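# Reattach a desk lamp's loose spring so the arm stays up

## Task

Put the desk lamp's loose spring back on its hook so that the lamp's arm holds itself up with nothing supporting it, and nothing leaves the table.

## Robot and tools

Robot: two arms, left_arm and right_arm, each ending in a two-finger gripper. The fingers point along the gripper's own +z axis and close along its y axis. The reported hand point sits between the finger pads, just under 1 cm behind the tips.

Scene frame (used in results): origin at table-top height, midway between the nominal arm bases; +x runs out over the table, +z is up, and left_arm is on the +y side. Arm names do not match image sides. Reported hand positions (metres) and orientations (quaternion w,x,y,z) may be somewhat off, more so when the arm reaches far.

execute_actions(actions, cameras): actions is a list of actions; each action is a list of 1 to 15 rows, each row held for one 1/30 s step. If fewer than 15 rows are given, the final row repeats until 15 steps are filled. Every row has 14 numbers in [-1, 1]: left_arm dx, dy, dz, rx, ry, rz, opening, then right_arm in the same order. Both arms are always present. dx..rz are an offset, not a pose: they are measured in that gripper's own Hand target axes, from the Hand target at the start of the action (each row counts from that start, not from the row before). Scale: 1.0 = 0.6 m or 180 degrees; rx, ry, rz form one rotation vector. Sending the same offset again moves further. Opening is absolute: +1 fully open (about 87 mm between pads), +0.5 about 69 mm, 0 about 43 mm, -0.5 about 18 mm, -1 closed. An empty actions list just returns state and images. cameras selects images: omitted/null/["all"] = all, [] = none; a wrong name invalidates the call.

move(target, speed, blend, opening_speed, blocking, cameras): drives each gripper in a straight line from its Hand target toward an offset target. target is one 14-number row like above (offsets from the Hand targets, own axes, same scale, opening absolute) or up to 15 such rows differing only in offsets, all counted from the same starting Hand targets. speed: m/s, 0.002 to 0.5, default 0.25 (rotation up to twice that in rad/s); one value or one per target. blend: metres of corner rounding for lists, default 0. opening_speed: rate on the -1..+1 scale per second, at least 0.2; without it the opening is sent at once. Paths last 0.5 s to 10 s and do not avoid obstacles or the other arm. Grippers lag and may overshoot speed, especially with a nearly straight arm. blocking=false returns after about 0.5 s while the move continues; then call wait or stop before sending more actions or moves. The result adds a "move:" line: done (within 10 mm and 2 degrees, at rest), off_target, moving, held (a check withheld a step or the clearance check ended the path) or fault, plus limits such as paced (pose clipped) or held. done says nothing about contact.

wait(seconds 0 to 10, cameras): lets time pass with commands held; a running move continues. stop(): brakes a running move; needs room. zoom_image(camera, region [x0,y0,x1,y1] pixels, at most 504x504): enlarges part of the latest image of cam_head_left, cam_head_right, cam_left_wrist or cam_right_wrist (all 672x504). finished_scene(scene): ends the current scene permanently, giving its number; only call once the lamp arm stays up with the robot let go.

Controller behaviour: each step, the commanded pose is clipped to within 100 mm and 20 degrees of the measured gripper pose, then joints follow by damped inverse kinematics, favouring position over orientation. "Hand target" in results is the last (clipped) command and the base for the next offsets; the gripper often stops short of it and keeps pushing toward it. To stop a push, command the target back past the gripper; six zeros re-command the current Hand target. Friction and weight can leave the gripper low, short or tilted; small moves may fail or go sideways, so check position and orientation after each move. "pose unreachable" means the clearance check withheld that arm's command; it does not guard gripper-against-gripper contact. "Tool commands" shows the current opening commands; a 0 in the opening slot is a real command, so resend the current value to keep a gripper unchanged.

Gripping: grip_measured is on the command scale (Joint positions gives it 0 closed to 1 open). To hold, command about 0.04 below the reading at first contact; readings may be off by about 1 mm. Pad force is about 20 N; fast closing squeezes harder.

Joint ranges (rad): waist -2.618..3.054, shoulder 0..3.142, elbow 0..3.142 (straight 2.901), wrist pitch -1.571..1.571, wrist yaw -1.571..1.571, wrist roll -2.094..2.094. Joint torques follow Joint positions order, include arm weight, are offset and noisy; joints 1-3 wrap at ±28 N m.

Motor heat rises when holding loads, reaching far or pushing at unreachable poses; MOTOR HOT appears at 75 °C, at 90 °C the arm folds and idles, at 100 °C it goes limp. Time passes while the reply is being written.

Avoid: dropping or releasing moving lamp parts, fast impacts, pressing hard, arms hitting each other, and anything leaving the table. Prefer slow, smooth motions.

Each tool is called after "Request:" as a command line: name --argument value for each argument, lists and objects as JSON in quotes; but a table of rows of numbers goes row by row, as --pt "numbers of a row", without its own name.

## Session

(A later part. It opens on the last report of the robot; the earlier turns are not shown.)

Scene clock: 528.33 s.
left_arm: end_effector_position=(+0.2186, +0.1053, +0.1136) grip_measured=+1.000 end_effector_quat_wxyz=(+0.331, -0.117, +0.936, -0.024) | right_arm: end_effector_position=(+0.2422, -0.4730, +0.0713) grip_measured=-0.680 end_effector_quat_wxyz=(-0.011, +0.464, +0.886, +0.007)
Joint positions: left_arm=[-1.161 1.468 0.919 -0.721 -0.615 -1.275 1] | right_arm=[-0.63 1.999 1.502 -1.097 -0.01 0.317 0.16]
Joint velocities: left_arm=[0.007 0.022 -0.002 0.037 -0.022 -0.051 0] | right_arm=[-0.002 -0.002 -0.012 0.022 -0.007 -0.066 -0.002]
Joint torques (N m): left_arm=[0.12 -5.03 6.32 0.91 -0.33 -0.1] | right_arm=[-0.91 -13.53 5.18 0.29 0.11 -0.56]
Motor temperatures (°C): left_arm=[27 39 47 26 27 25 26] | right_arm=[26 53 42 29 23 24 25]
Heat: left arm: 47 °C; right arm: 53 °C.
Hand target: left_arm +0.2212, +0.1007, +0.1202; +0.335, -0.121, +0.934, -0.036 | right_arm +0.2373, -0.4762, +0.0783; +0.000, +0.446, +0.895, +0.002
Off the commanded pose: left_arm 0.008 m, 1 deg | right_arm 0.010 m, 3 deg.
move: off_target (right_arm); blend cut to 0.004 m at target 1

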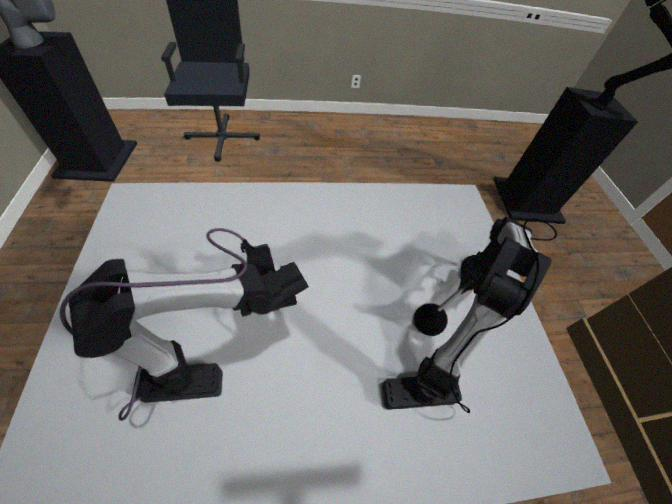

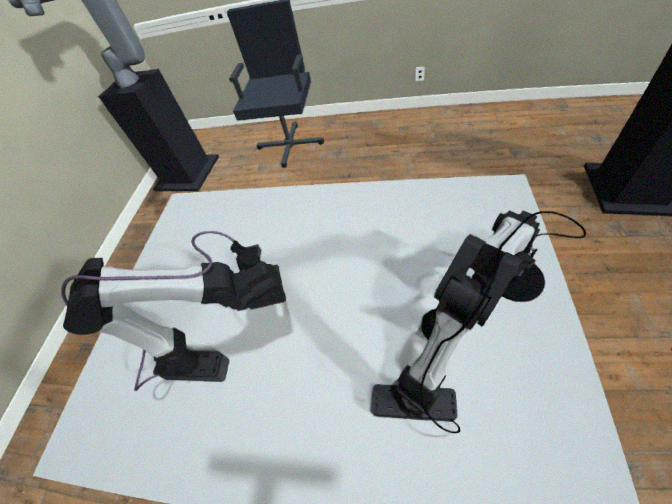

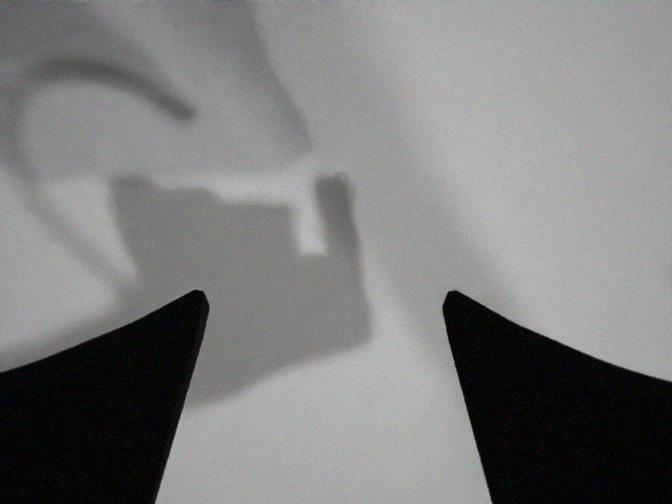

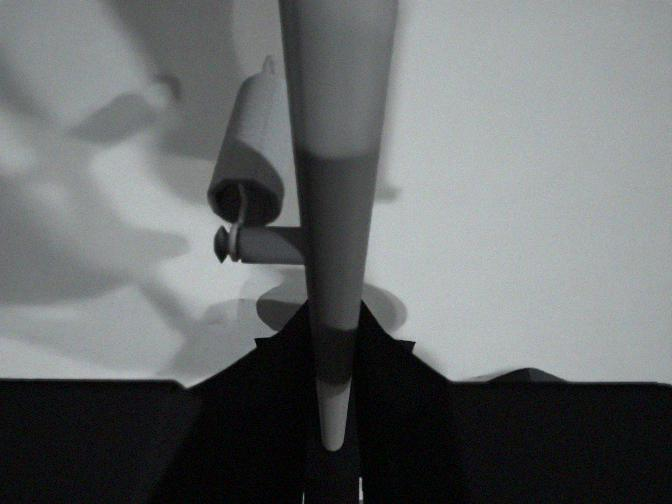

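Request:
move --pt "0 0 0 0 0 0 1 -0.018 -0.1108 0 0 0 -0.1222 -0.72" --pt "0 0 0 0 0 0 1 -0.0768 -0.2067 0 0 0 -0.2444 -0.72" --pt "0 0 0 0 0 0 1 -0.1672 -0.2737 0 0 0 -0.3667 -0.72" --speed 0.1 --blend 0.01

Scene clock: 550.40 s.
left_arm: end_effector_position=(+0.2186, +0.1053, +0.1136) grip_measured=+1.000 end_effector_quat_wxyz=(+0.331, -0.117, +0.936, -0.024) | right_arm: end_effector_position=(+0.1638, -0.6418, +0.0722) grip_measured=-0.680 end_effector_quat_wxyz=(-0.003, -0.088, +0.996, +0.017)
Joint positions: left_arm=[-1.161 1.468 0.919 -0.721 -0.615 -1.275 1] | right_arm=[-0.968 2.207 1.829 -1.225 -0.011 -1.161 0.16]
Joint velocities: left_arm=[-0.007 0.002 0.002 0.022 0.007 -0.037 0] | right_arm=[-0.007 -0.012 0.007 -0.007 0.007 -0.007 -0.008]
Joint torques (N m): left_arm=[0.13 -5.03 6.31 0.9 -0.33 -0.1] | right_arm=[-0.84 -11.03 9.98 0.25 0.01 -0.66]
Motor temperatures (°C): left_arm=[27 38 47 26 27 25 26] | right_arm=[26 55 42 29 23 24 26]
Heat: left arm: 47 °C; right arm: 55 °C.
Hand target: left_arm +0.2212, +0.1007, +0.1202; +0.335, -0.121, +0.934, -0.036 | right_arm +0.1663, -0.6543, +0.0761; +0.001, -0.113, +0.994, +0.004
Off the commanded pose: left_arm 0.008 m, 1 deg | right_arm 0.015 m, 3 deg.
move: off_target (right_arm)

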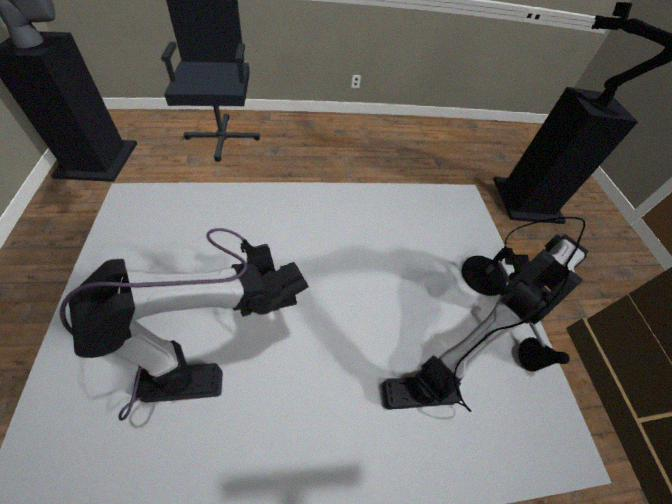

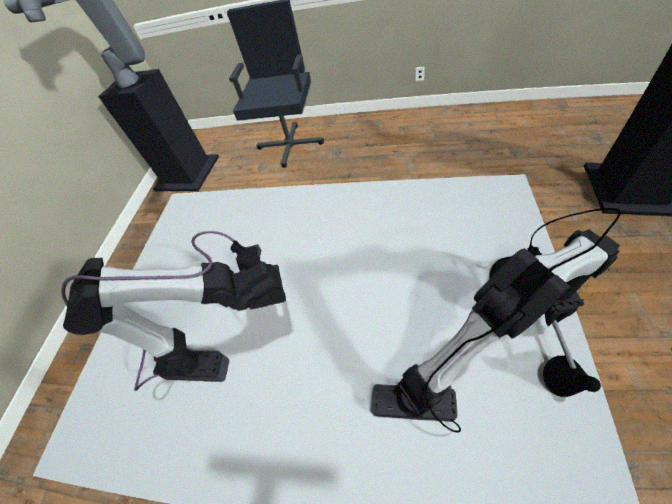

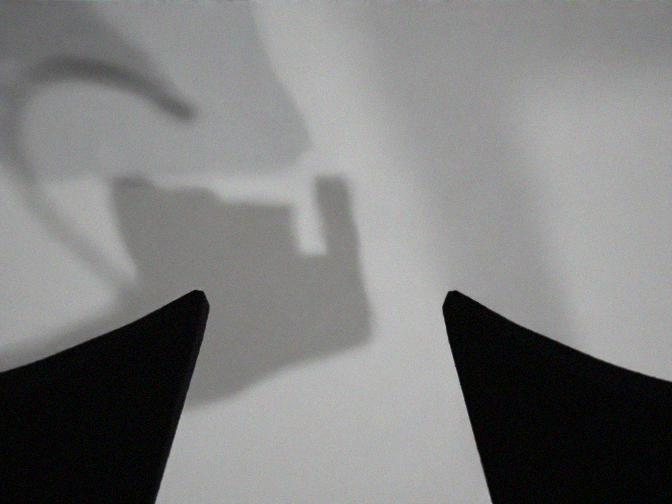

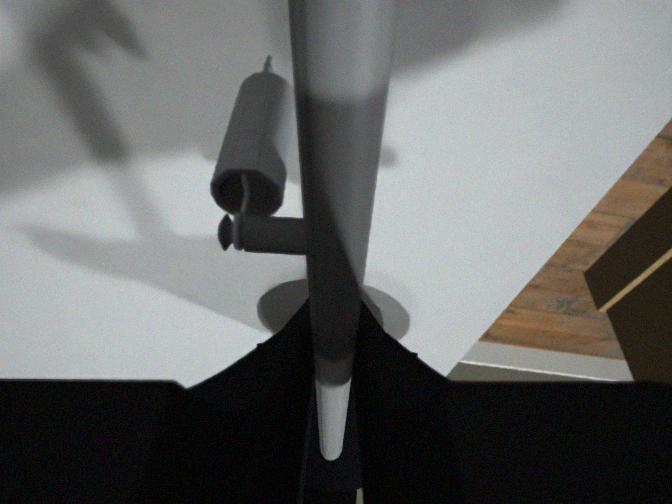

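Request:
move --target '[0,0,0,0,0,0,1, -0.0007,0.0213,0.0083,0,0,0.016,-0.68]' --speed 0.05 --cameras '["cam_right_wrist"]'

Request:
move --target '[0,0,0,0,0,0,1, 0,0,0,0,0,0,0.3]' --speed 0.05 --opening_speed 0.7 --cameras '["cam_right_wrist"]'

Scene clock: 561.87 s.
left_arm: end_effector_position=(+0.2186, +0.1053, +0.1136) grip_measured=+1.000 end_effector_quat_wxyz=(+0.331, -0.117, +0.936, -0.024) | right_arm: end_effector_position=(+0.1616, -0.6427, +0.0714) grip_measured=-0.676 end_effector_quat_wxyz=(-0.006, -0.081, +0.997, +0.008)
Joint positions: left_arm=[-1.161 1.468 0.919 -0.721 -0.615 -1.275 1] | right_arm=[-0.968 2.196 1.807 -1.202 0.003 -1.146 0.162]
Joint velocities: left_arm=[-0.012 -0.007 -0.012 -0.007 -0.022 -0.051 0] | right_arm=[-0.022 0.012 0.007 -0.037 0.051 -0.007 -0.005]
Joint torques (N m): left_arm=[0.12 -5.04 6.31 0.9 -0.33 -0.1] | right_arm=[-0.05 -13.49 4.33 0.46 -0.14 -0.2]
Motor temperatures (°C): left_arm=[27 38 47 26 27 25 26] | right_arm=[26 56 44 29 23 24 26]
Heat: left arm: 47 °C; right arm: 56 °C.
Hand target: left_arm +0.2212, +0.1007, +0.1202; +0.335, -0.121, +0.934, -0.036 | right_arm +0.1638, -0.6417, +0.0712; +0.001, -0.088, +0.996, +0.004
Off the commanded pose: left_arm 0.008 m, 1 deg | right_arm 0.002 m, 1 deg.
move: done
Images, in order (width x height): cam_right_wrist 672x504.

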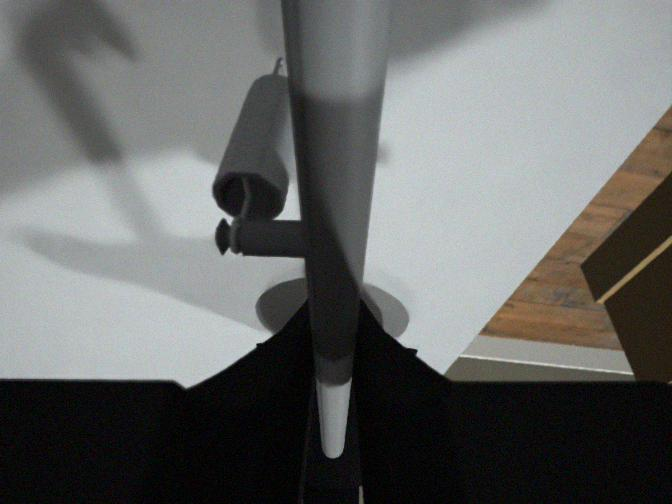

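Scene clock: 563.50 s.
left_arm: end_effector_position=(+0.2186, +0.1053, +0.1136) grip_measured=+1.000 end_effector_quat_wxyz=(+0.331, -0.117, +0.936, -0.024) | right_arm: end_effector_position=(+0.1611, -0.6409, +0.0684) grip_measured=+0.300 end_effector_quat_wxyz=(-0.006, -0.082, +0.997, +0.012)
Joint positions: left_arm=[-1.161 1.468 0.919 -0.721 -0.615 -1.275 1] | right_arm=[-0.968 2.196 1.795 -1.196 0 -1.149 0.65]
Joint velocities: left_arm=[0.002 -0.007 -0.012 -0.066 -0.037 0.007 0] | right_arm=[-0.007 0.002 -0.007 -0.022 -0.051 0.095 -0.004]
Joint torques (N m): left_arm=[0.13 -5.03 6.31 0.9 -0.34 -0.1] | right_arm=[-0.03 -13.57 5.44 0.38 -0.11 -0.14]
Motor temperatures (°C): left_arm=[27 38 47 26 27 25 26] | right_arm=[26 56 44 29 23 24 26]
Heat: left arm: 47 °C; right arm: 56 °C.
Hand target: left_arm +0.2212, +0.1007, +0.1202; +0.335, -0.121, +0.934, -0.036 | right_arm +0.1638, -0.6417, +0.0712; +0.001, -0.088, +0.996, +0.004
Off the commanded pose: left_arm 0.008 m, 1 deg | right_arm 0.004 m, 1 deg.
move: done
Images, in order (width x height): cam_right_wrist 672x504.

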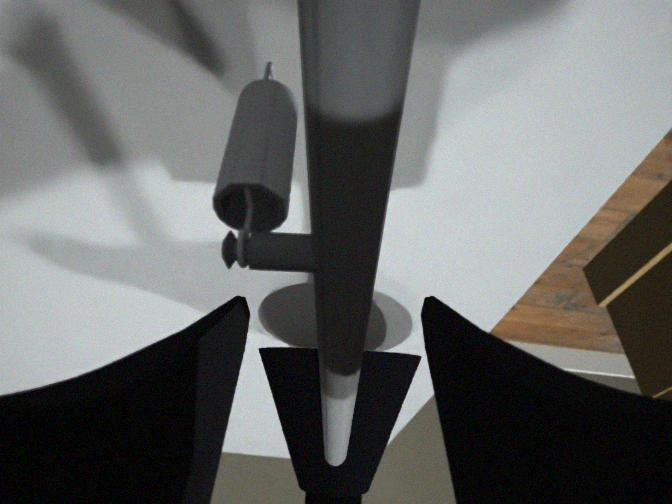

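Request:
move --pt "0 0 0 0 0 0 0.3 0 0 -0.2333 0 0 0 0.3" --pt "0 0 0 0 0 0 0.3 -0.08 0.19 -0.2333 0.3876 -0.3858 0.3835 0.3" --pt "0 0 0 0 0 0 0.3 -0.1142 0.1638 -0.0813 0.3876 -0.3858 0.3835 0.3" --speed 0.25 --blend 0.03

Scene clock: 590.27 s.
left_arm: end_effector_position=(+0.2186, +0.1053, +0.1136) grip_measured=+0.300 end_effector_quat_wxyz=(+0.331, -0.117, +0.936, -0.024) | right_arm: end_effector_position=(+0.2123, -0.5353, +0.1241) grip_measured=+0.300 end_effector_quat_wxyz=(+0.539, +0.461, +0.537, -0.457)
Joint positions: left_arm=[-1.161 1.468 0.919 -0.721 -0.615 -1.275 0.65] | right_arm=[-0.323 1.746 0.282 1.458 1.072 0.01 0.65]
Joint velocities: left_arm=[0.007 -0.017 0.022 0.037 -0.007 -0.007 0.012] | right_arm=[-0.017 0.017 0.007 0.037 -0.066 -0.007 0.001]
Joint torques (N m): left_arm=[0.13 -5.04 6.32 0.9 -0.34 -0.1] | right_arm=[0.46 -4.82 3.22 1.57 0.09 -0.16]
Motor temperatures (°C): left_arm=[27 38 47 26 27 25 26] | right_arm=[26 57 42 29 23 24 25]
Heat: left arm: 47 °C; right arm: 57 °C.
Hand target: left_arm +0.2212, +0.1007, +0.1202; +0.335, -0.121, +0.934, -0.036 | right_arm +0.2110, -0.5330, +0.1232; +0.539, +0.458, +0.538, -0.459
Off the commanded pose: left_arm 0.008 m, 1 deg | right_arm 0.004 m, 1 deg.
move: done

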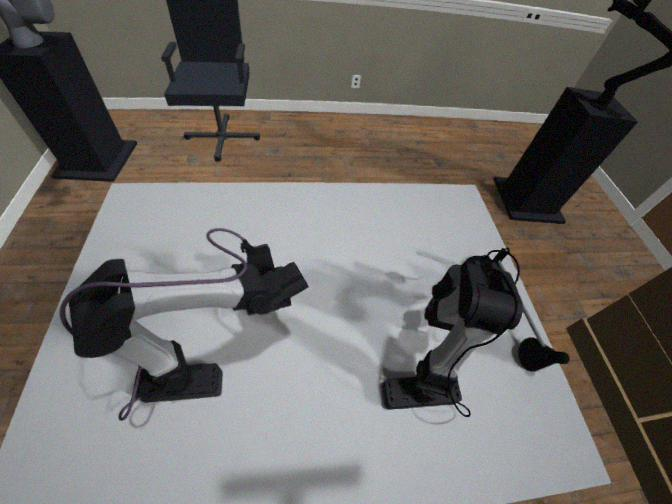

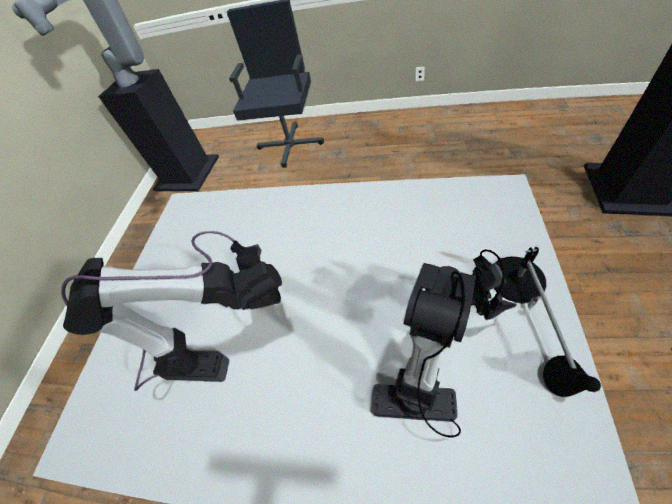

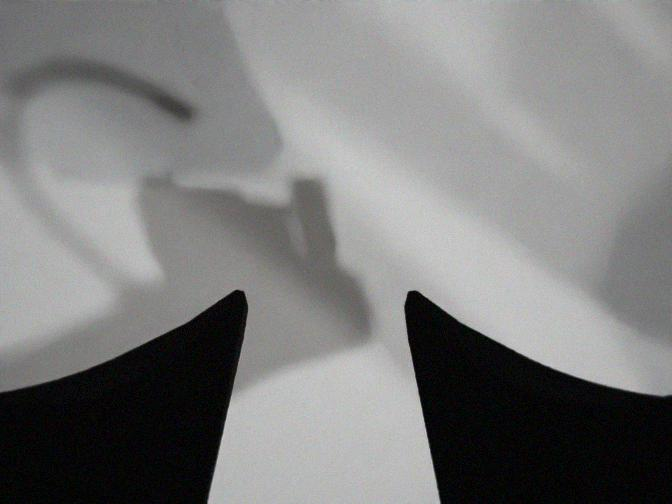

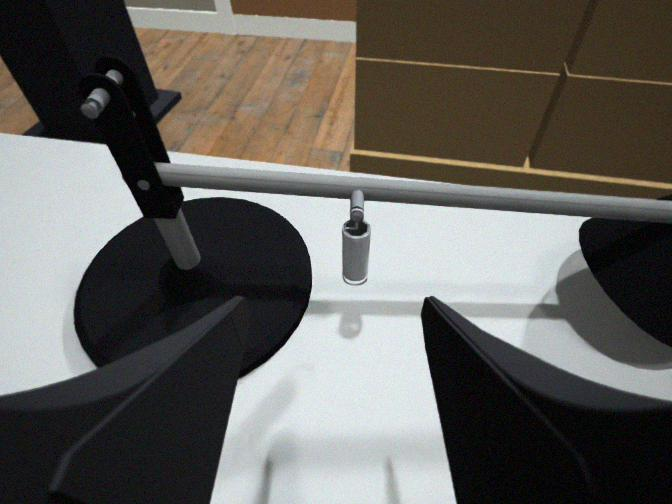

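Request:
zoom_image --camera "cam_right_wrist" --region '[310, 180, 400, 300]'

Request:
zoom_image --camera "cam_right_wrist" --region '[60, 50, 220, 220]'

Request:
zoom_image --camera "cam_right_wrist" --region '[310, 270, 400, 350]'

Scaled by 4.200 from the camera's 672x504 image, which has a finer 960x720 frame.

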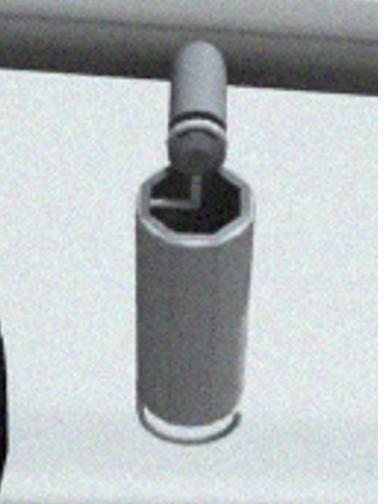

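Scaled by 2.965 from the camera's 672x504 image, which has a finer 960x720 frame.

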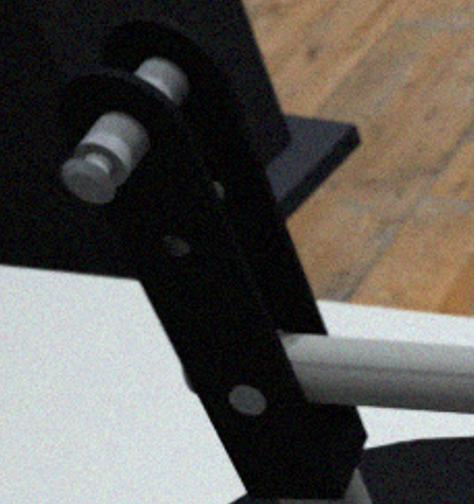

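Scaled by 5.600 from the camera's 672x504 image, which has a finer 960x720 frame.

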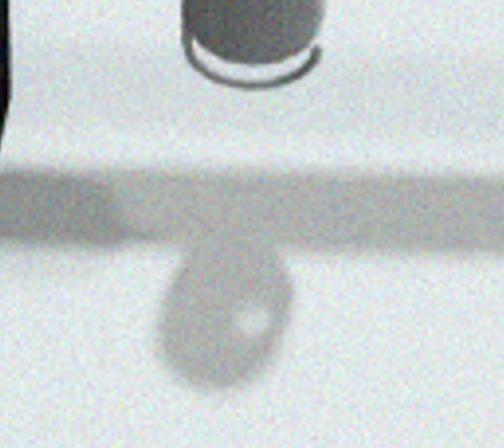

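Request:
move --target '[0,0,0,0,0,0,0.3, 0.065,-0.0167,0.0583,0,0.0833,0,0.2]' --speed 0.15 --cameras '["cam_right_wrist", "cam_head_right"]'

Scene clock: 630.07 s.
left_arm: end_effector_position=(+0.2186, +0.1053, +0.1136) grip_measured=+0.300 end_effector_quat_wxyz=(+0.331, -0.117, +0.936, -0.024) | right_arm: end_effector_position=(+0.2012, -0.5629, +0.0714) grip_measured=+0.200 end_effector_quat_wxyz=(+0.449, +0.506, +0.618, -0.400)
Joint positions: left_arm=[-1.161 1.468 0.919 -0.721 -0.615 -1.275 0.65] | right_arm=[-0.511 1.655 0.385 0.844 0.84 0.285 0.6]
Joint velocities: left_arm=[0.007 0.007 0.002 -0.022 -0.022 0.037 0.001] | right_arm=[-0.007 0.002 -0.012 0.022 -0.007 -0.022 -0.006]
Joint torques (N m): left_arm=[0.12 -5.04 6.32 0.9 -0.34 -0.09] | right_arm=[-0.91 -7.94 7.92 1.38 0.14 0.07]
Motor temperatures (°C): left_arm=[27 38 47 26 27 25 26] | right_arm=[26 46 39 32 23 24 25]
Heat: left arm: 47 °C; right arm: 46 °C.
Hand target: left_arm +0.2212, +0.1007, +0.1202; +0.335, -0.121, +0.934, -0.036 | right_arm +0.2080, -0.5687, +0.0836; +0.464, +0.513, +0.605, -0.395
Off the commanded pose: left_arm 0.008 m, 1 deg | right_arm 0.015 m, 3 deg.
move: off_target (right_arm)
Images, in order (width x height): cam_head_right 672x504, cam_right_wrist 672x504.

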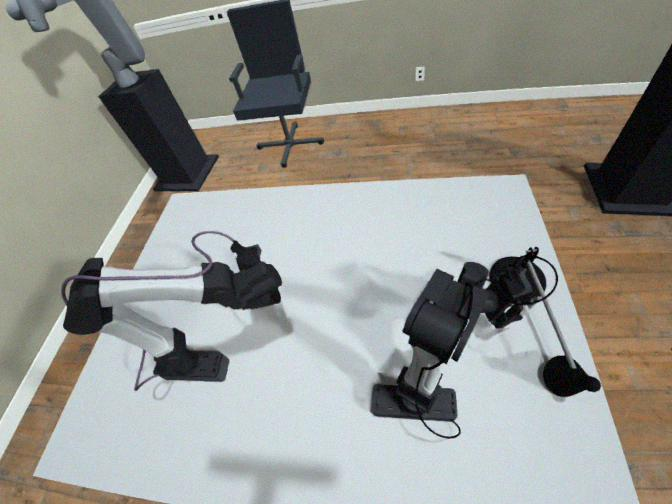

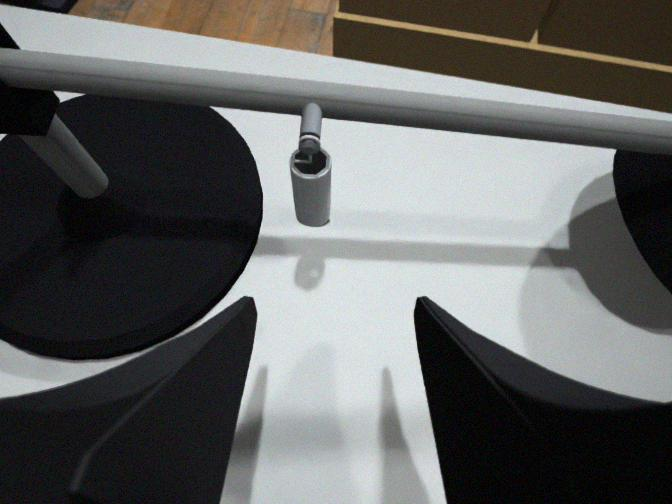

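Request:
move --target '[0,0,0,0,0,0,0.3, -0.0117,0.015,0.04,0,0,0,0.2]' --speed 0.08 --cameras '["cam_right_wrist"]'

Scene clock: 644.83 s.
left_arm: end_effector_position=(+0.2186, +0.1053, +0.1136) grip_measured=+0.300 end_effector_quat_wxyz=(+0.331, -0.117, +0.936, -0.024) | right_arm: end_effector_position=(+0.2161, -0.5860, +0.0794) grip_measured=+0.200 end_effector_quat_wxyz=(+0.460, +0.514, +0.607, -0.394)
Joint positions: left_arm=[-1.161 1.468 0.919 -0.721 -0.615 -1.275 0.65] | right_arm=[-0.561 1.705 0.475 0.841 0.795 0.28 0.6]
Joint velocities: left_arm=[0.002 -0.007 -0.027 0.007 0.022 -0.007 -0.001] | right_arm=[-0.002 0.002 -0.002 0.051 -0.007 0.037 0.011]
Joint torques (N m): left_arm=[0.12 -5.03 6.32 0.9 -0.33 -0.1] | right_arm=[-0.83 -5.72 8.18 1.47 0.1 -0.17]
Motor temperatures (°C): left_arm=[27 38 47 26 27 25 26] | right_arm=[26 46 40 31 23 24 25]
Heat: left arm: 47 °C; right arm: 46 °C.
Hand target: left_arm +0.2212, +0.1007, +0.1202; +0.335, -0.121, +0.934, -0.036 | right_arm +0.2212, -0.5917, +0.0841; +0.464, +0.513, +0.605, -0.395
Off the commanded pose: left_arm 0.008 m, 1 deg | right_arm 0.009 m, 1 deg.
move: done
Images, in order (width x height): cam_right_wrist 672x504.

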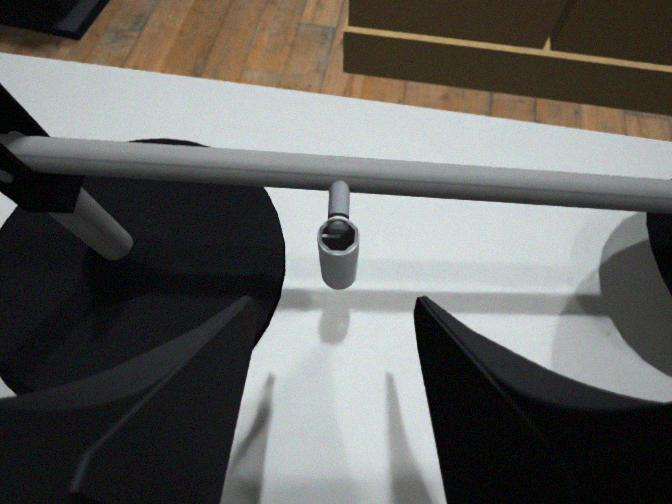

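Request:
move --target '[0,0,0,0,0,0,0.3, 0,0,0.0383,0,0,0,0.2]' --speed 0.06 --cameras '["cam_right_wrist"]'

Scene clock: 658.43 s.
left_arm: end_effector_position=(+0.2186, +0.1053, +0.1136) grip_measured=+0.300 end_effector_quat_wxyz=(+0.331, -0.117, +0.936, -0.024) | right_arm: end_effector_position=(+0.2178, -0.6056, +0.0695) grip_measured=+0.200 end_effector_quat_wxyz=(+0.450, +0.515, +0.614, -0.394)
Joint positions: left_arm=[-1.161 1.468 0.919 -0.721 -0.615 -1.275 0.65] | right_arm=[-0.617 1.782 0.528 0.858 0.743 0.254 0.6]
Joint velocities: left_arm=[0.012 0.002 -0.007 0.007 -0.066 -0.007 -0.001] | right_arm=[-0.017 -0.007 -0.017 0.051 -0.051 -0.037 -0.006]
Joint torques (N m): left_arm=[0.1 -5.04 6.32 0.91 -0.34 -0.1] | right_arm=[-0.77 -6.32 8.1 1.74 0.13 -0.17]
Motor temperatures (°C): left_arm=[27 38 47 26 27 25 26] | right_arm=[26 45 41 32 23 24 25]
Heat: left arm: 47 °C; right arm: 45 °C.
Hand target: left_arm +0.2212, +0.1007, +0.1202; +0.335, -0.121, +0.934, -0.036 | right_arm +0.2250, -0.6134, +0.0782; +0.464, +0.513, +0.605, -0.394
Off the commanded pose: left_arm 0.008 m, 1 deg | right_arm 0.014 m, 2 deg.
move: off_target (right_arm)
Images, in order (width x height): cam_right_wrist 672x504.

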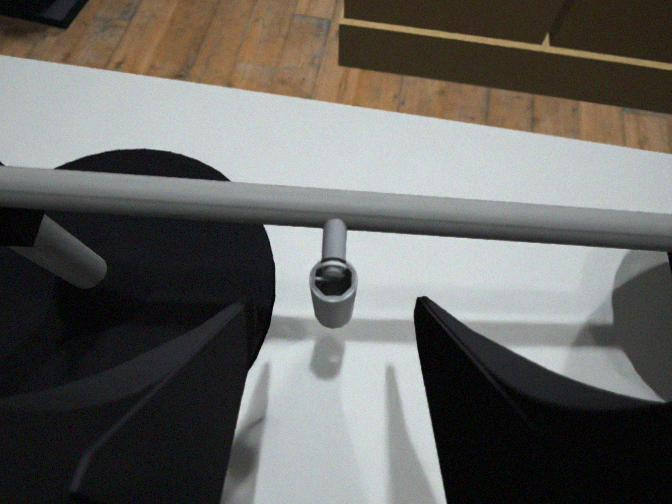

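Request:
execute_actions --actions '[]'

Scene clock: 677.60 s.
left_arm: end_effector_position=(+0.2186, +0.1053, +0.1136) grip_measured=+0.300 end_effector_quat_wxyz=(+0.331, -0.117, +0.936, -0.024) | right_arm: end_effector_position=(+0.2180, -0.6056, +0.0696) grip_measured=+0.200 end_effector_quat_wxyz=(+0.451, +0.514, +0.614, -0.394)
Joint positions: left_arm=[-1.161 1.468 0.919 -0.721 -0.615 -1.275 0.65] | right_arm=[-0.617 1.782 0.528 0.859 0.741 0.253 0.6]
Joint velocities: left_arm=[-0.002 -0.002 0.002 -0.037 -0.037 -0.007 -0.009] | right_arm=[-0.012 -0.002 -0.017 -0.007 -0.037 0.007 -0.011]
Joint torques (N m): left_arm=[0.12 -5.04 6.32 0.91 -0.33 -0.1] | right_arm=[-0.79 -6.32 8.1 1.72 0.11 -0.15]
Motor temperatures (°C): left_arm=[27 38 47 26 27 25 26] | right_arm=[26 43 43 34 23 24 25]
Heat: left arm: 47 °C; right arm: 43 °C.
Hand target: left_arm +0.2212, +0.1007, +0.1202; +0.335, -0.121, +0.934, -0.036 | right_arm +0.2251, -0.6134, +0.0782; +0.464, +0.513, +0.605, -0.394
Tool commands: left_gripper/opening=+0.3 right_gripper/opening=+0.2
Off the commanded pose: left_arm 0.008 m, 1 deg | right_arm 0.014 m, 2 deg.

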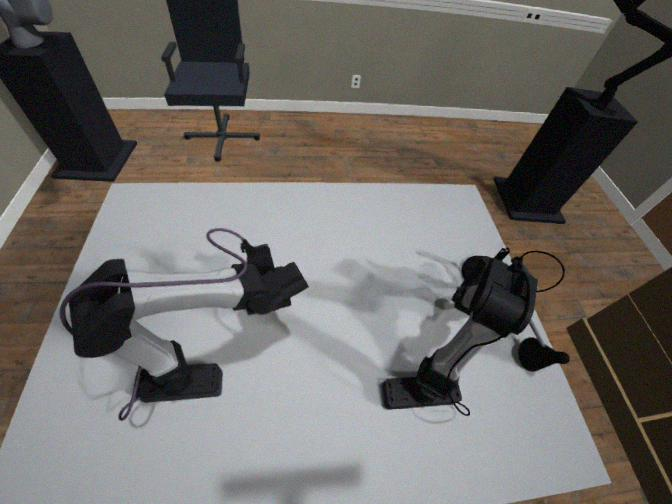

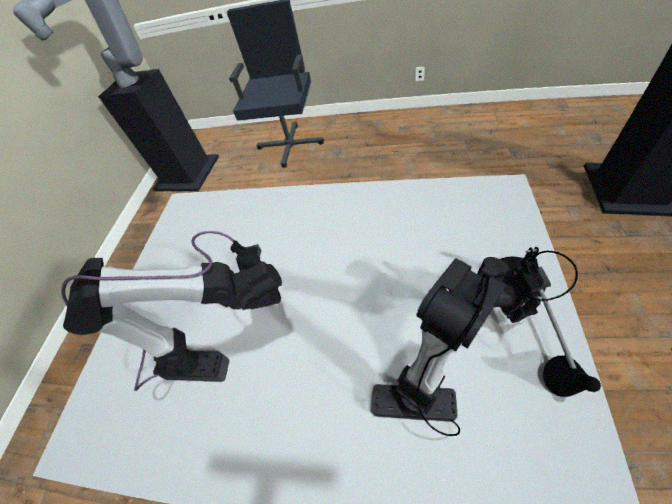

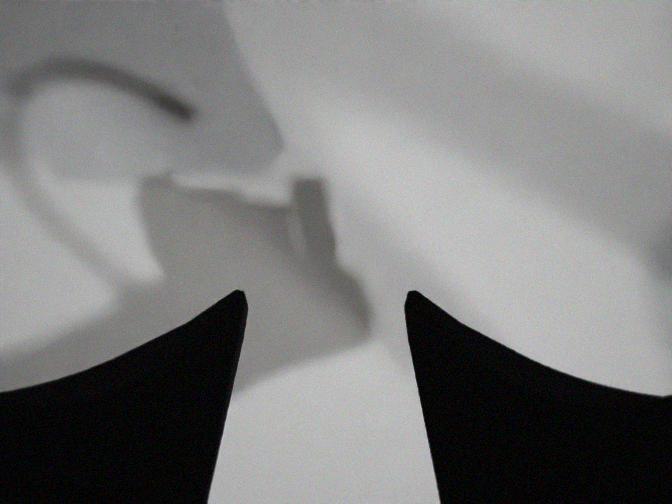

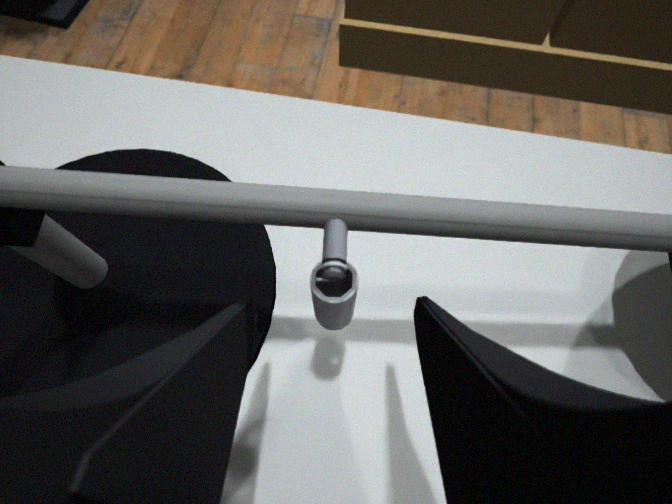

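Request:
zoom_image --camera "cam_right_wrist" --region '[216, 170, 456, 350]'

Request:
zoom_image --camera "cam_right_wrist" --region '[280, 200, 400, 290]'

Scaled by 2.100 from the camera's 672x504 image, which has a finer 960x720 frame.

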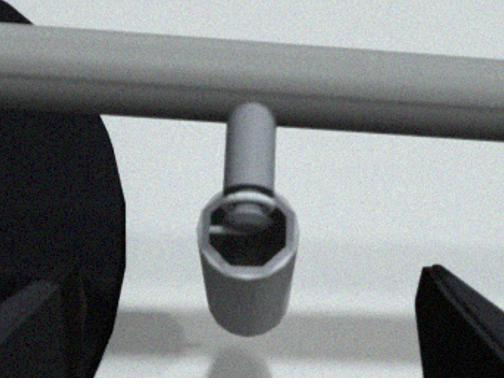

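Scaled by 4.200 from the camera's 672x504 image, which has a finer 960x720 frame.

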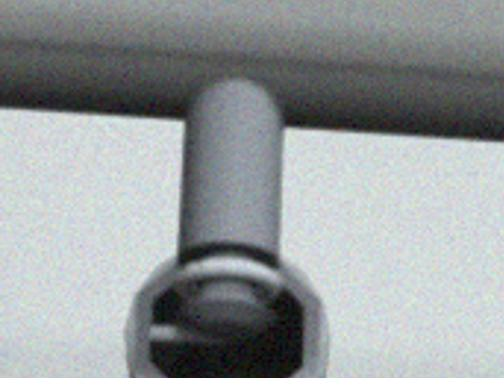

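Request:
move --target '[0,0,0,0,0,0,0.3,-0.004,0,0.008,0,0,0,0.2]' --speed 0.03 --cameras '["cam_right_wrist"]'

Scene clock: 698.13 s.
left_arm: end_effector_position=(+0.2186, +0.1053, +0.1136) grip_measured=+0.300 end_effector_quat_wxyz=(+0.331, -0.117, +0.936, -0.024) | right_arm: end_effector_position=(+0.2198, -0.6108, +0.0715) grip_measured=+0.200 end_effector_quat_wxyz=(+0.453, +0.515, +0.613, -0.393)
Joint positions: left_arm=[-1.161 1.468 0.919 -0.721 -0.615 -1.275 0.65] | right_arm=[-0.628 1.789 0.544 0.86 0.731 0.248 0.6]
Joint velocities: left_arm=[-0.007 0.017 -0.017 -0.037 -0.007 -0.051 -0.001] | right_arm=[-0.002 0.002 -0.017 -0.066 -0.081 0.051 0.001]
Joint torques (N m): left_arm=[0.13 -5.03 6.31 0.9 -0.33 -0.1] | right_arm=[-0.83 -6.43 8.14 1.67 0.12 -0.14]
Motor temperatures (°C): left_arm=[27 38 47 26 27 25 26] | right_arm=[26 42 44 34 23 24 25]
Heat: left arm: 47 °C; right arm: 44 °C.
Hand target: left_arm +0.2212, +0.1007, +0.1202; +0.335, -0.121, +0.934, -0.036 | right_arm +0.2260, -0.6186, +0.0793; +0.464, +0.513, +0.605, -0.394
Off the commanded pose: left_arm 0.008 m, 1 deg | right_arm 0.013 m, 2 deg.
move: off_target (right_arm)
Images, in order (width x height): cam_right_wrist 672x504.

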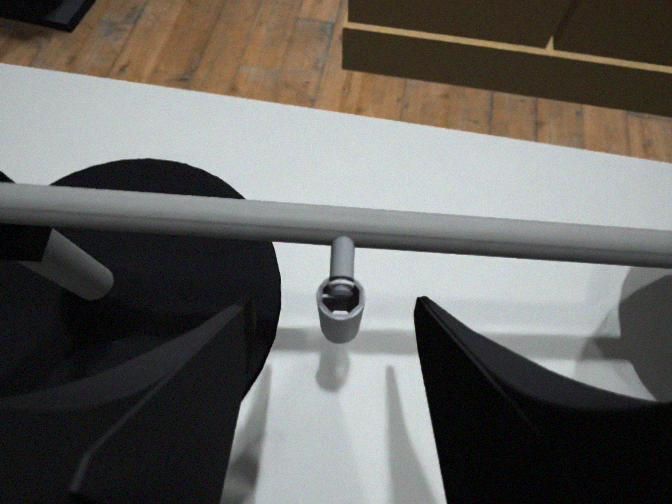

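Request:
zoom_image --camera "cam_right_wrist" --region '[220, 200, 460, 380]'

Scaled by 2.100 from the camera's 672x504 image, which has a finer 960x720 frame.

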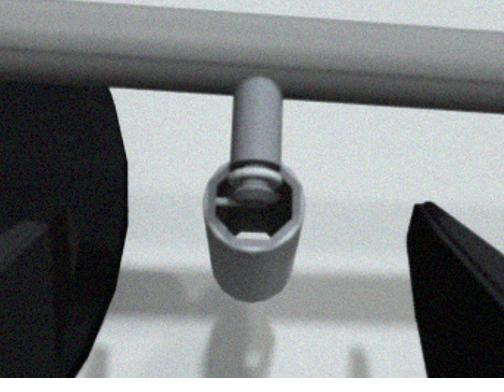

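Request:
move --target '[0,0,0,0,0,0,0.3,0,-0.003,0,0,0,0,-0.5]' --speed 0.03 --opening_speed 0.5 --cameras '["cam_right_wrist"]'

Scene clock: 703.90 s.
left_arm: end_effector_position=(+0.2186, +0.1053, +0.1136) grip_measured=+0.300 end_effector_quat_wxyz=(+0.331, -0.117, +0.936, -0.024) | right_arm: end_effector_position=(+0.2191, -0.6117, +0.0713) grip_measured=-0.500 end_effector_quat_wxyz=(+0.453, +0.514, +0.613, -0.393)
Joint positions: left_arm=[-1.161 1.468 0.919 -0.721 -0.615 -1.275 0.65] | right_arm=[-0.633 1.789 0.544 0.86 0.725 0.246 0.25]
Joint velocities: left_arm=[-0.002 -0.032 -0.007 -0.022 -0.051 0.037 -0.017] | right_arm=[-0.007 0.007 0.002 0.022 -0.007 -0.022 -0.007]
Joint torques (N m): left_arm=[0.13 -5.05 6.32 0.91 -0.34 -0.09] | right_arm=[-0.92 -6.75 7.64 1.71 0.11 -0.15]
Motor temperatures (°C): left_arm=[27 38 47 26 27 25 26] | right_arm=[26 43 44 35 23 24 25]
Heat: left arm: 47 °C; right arm: 44 °C.
Hand target: left_arm +0.2212, +0.1007, +0.1202; +0.335, -0.121, +0.934, -0.036 | right_arm +0.2242, -0.6189, +0.0793; +0.464, +0.513, +0.605, -0.394
Off the commanded pose: left_arm 0.008 m, 1 deg | right_arm 0.012 m, 2 deg.
move: off_target (right_arm)
Images, in order (width x height): cam_right_wrist 672x504.

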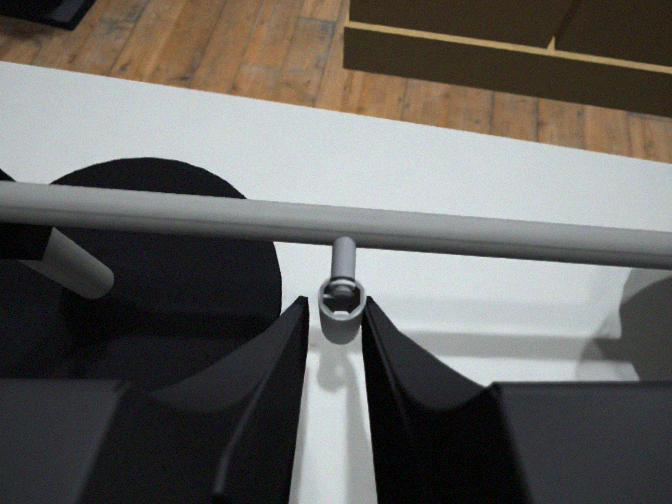

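Request:
move --target '[0,0,0,0,0,0,0.3,0,0,0,0,0,0,-0.7]' --speed 0.03 --opening_speed 0.3 --cameras '["cam_right_wrist"]'

Scene clock: 708.67 s.
left_arm: end_effector_position=(+0.2186, +0.1053, +0.1136) grip_measured=+0.300 end_effector_quat_wxyz=(+0.331, -0.117, +0.936, -0.024) | right_arm: end_effector_position=(+0.2192, -0.6117, +0.0713) grip_measured=-0.619 end_effector_quat_wxyz=(+0.453, +0.514, +0.613, -0.393)
Joint positions: left_arm=[-1.161 1.468 0.919 -0.721 -0.615 -1.275 0.65] | right_arm=[-0.633 1.789 0.544 0.86 0.725 0.246 0.19]
Joint velocities: left_arm=[-0.007 -0.007 0.012 -0.081 -0.022 -0.022 -0.001] | right_arm=[-0.002 -0.002 0.002 0.051 -0.022 -0.007 0.005]
Joint torques (N m): left_arm=[0.13 -5.05 6.31 0.91 -0.33 -0.09] | right_arm=[-0.92 -6.74 7.66 1.71 0.12 -0.15]
Motor temperatures (°C): left_arm=[27 38 47 26 27 25 26] | right_arm=[26 43 44 35 23 24 25]
Heat: left arm: 47 °C; right arm: 44 °C.
Hand target: left_arm +0.2212, +0.1007, +0.1202; +0.335, -0.121, +0.934, -0.036 | right_arm +0.2242, -0.6189, +0.0793; +0.464, +0.513, +0.605, -0.394
Off the commanded pose: left_arm 0.008 m, 1 deg | right_arm 0.012 m, 2 deg.
move: off_target (right_arm)
Images, in order (width x height): cam_right_wrist 672x504.

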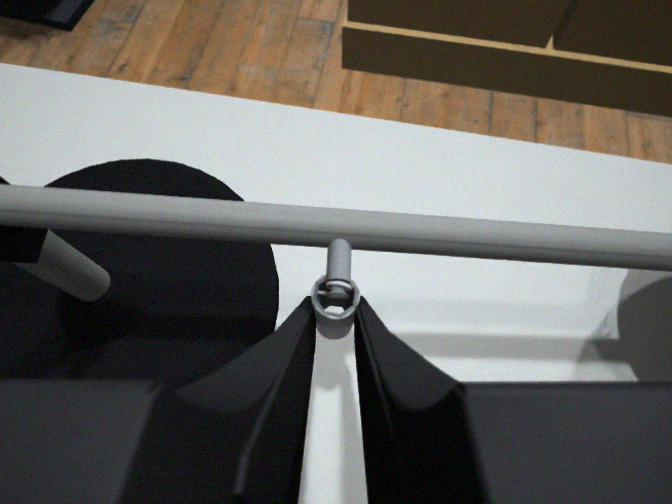

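Request:
move --pt "0 0 0 0 0 0 0.3 -0.003 0.0182 -0.001 -0.0287 0.0012 0.1073 -0.7" --pt "0 0 0 0 0 0 0.3 -0.012 0.0343 -0.0035 -0.0574 0.0024 0.2147 -0.7" --speed 0.08 --blend '[0.004,0]'

Scene clock: 786.73 s.
left_arm: end_effector_position=(+0.2186, +0.1053, +0.1136) grip_measured=+0.300 end_effector_quat_wxyz=(+0.331, -0.117, +0.936, -0.024) | right_arm: end_effector_position=(+0.2351, -0.6136, +0.0776) grip_measured=-0.619 end_effector_quat_wxyz=(+0.587, +0.651, +0.444, -0.186)
Joint positions: left_arm=[-1.161 1.468 0.919 -0.721 -0.615 -1.275 0.65] | right_arm=[-0.733 1.812 0.445 1.086 0.511 0.806 0.19]
Joint velocities: left_arm=[-0.007 -0.007 0.007 0.037 0.066 -0.007 -0.009] | right_arm=[-0.002 -0.012 -0.017 -0.022 0.051 0.007 -0.002]
Joint torques (N m): left_arm=[0.12 -5.04 6.31 0.91 -0.33 -0.09] | right_arm=[-0.64 -6.09 5.37 2.09 -0.34 0.14]
Motor temperatures (°C): left_arm=[27 37 47 26 27 25 26] | right_arm=[26 44 44 36 23 24 26]
Heat: left arm: 47 °C; right arm: 44 °C.
Hand target: left_arm +0.2212, +0.1007, +0.1202; +0.335, -0.121, +0.934, -0.036 | right_arm +0.2446, -0.6152, +0.0867; +0.609, +0.643, +0.435, -0.161
Off the commanded pose: left_arm 0.008 m, 1 deg | right_arm 0.013 m, 4 deg.
move: off_target (right_arm)

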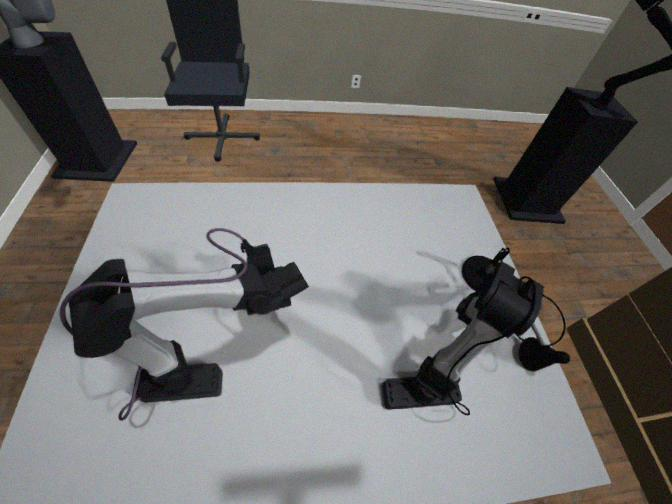

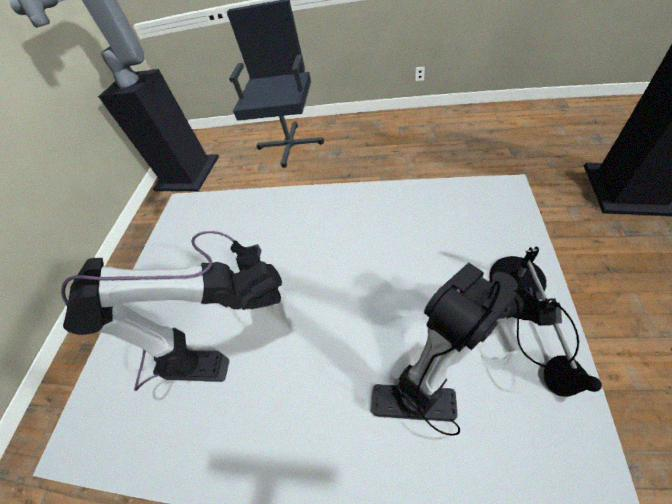

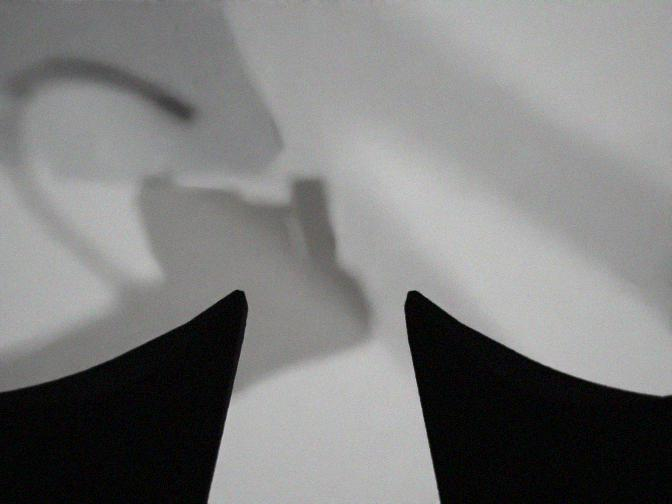

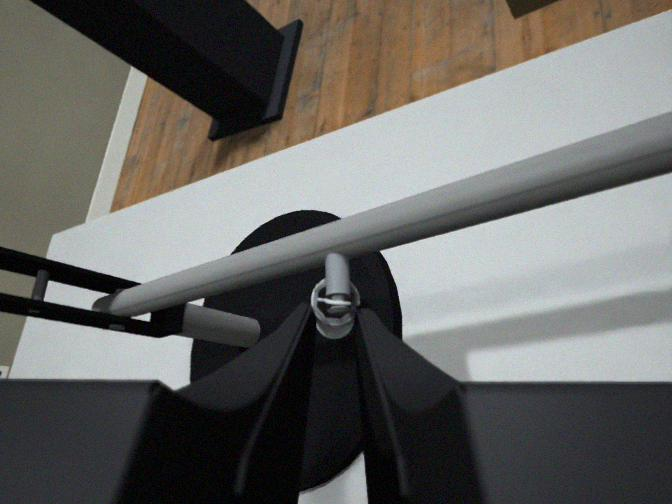

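Request:
zoom_image --camera "cam_right_wrist" --region '[216, 210, 456, 390]'

Request:
zoom_image --camera "cam_right_wrist" --region '[276, 240, 396, 350]'

Request:
zoom_image --camera "cam_right_wrist" --region '[0, 200, 280, 410]'

Scaled by 2.100 from the camera's 672x504 image, which has a finer 960x720 frame.

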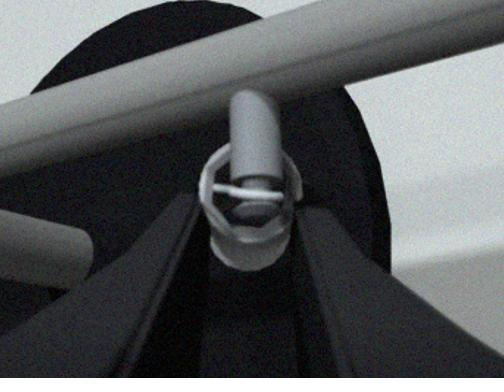

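Scaled by 4.200 from the camera's 672x504 image, which has a finer 960x720 frame.

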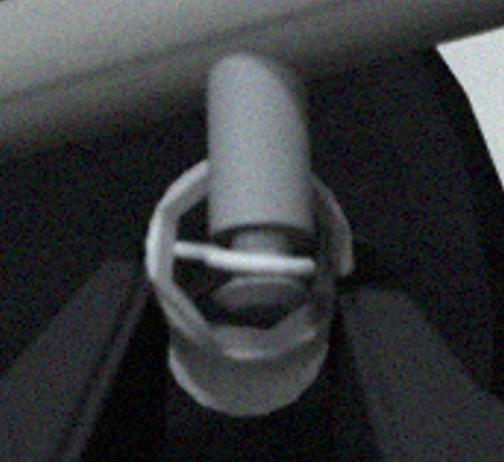

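Scaled by 1.800 from the camera's 672x504 image, which has a finer 960x720 frame.

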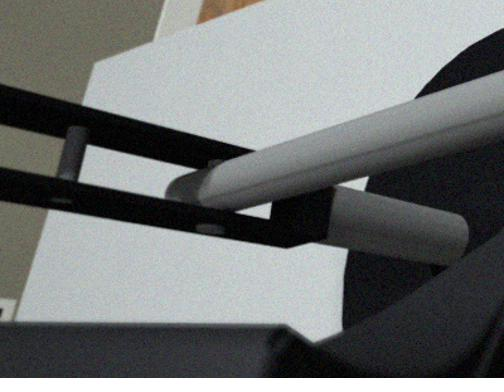

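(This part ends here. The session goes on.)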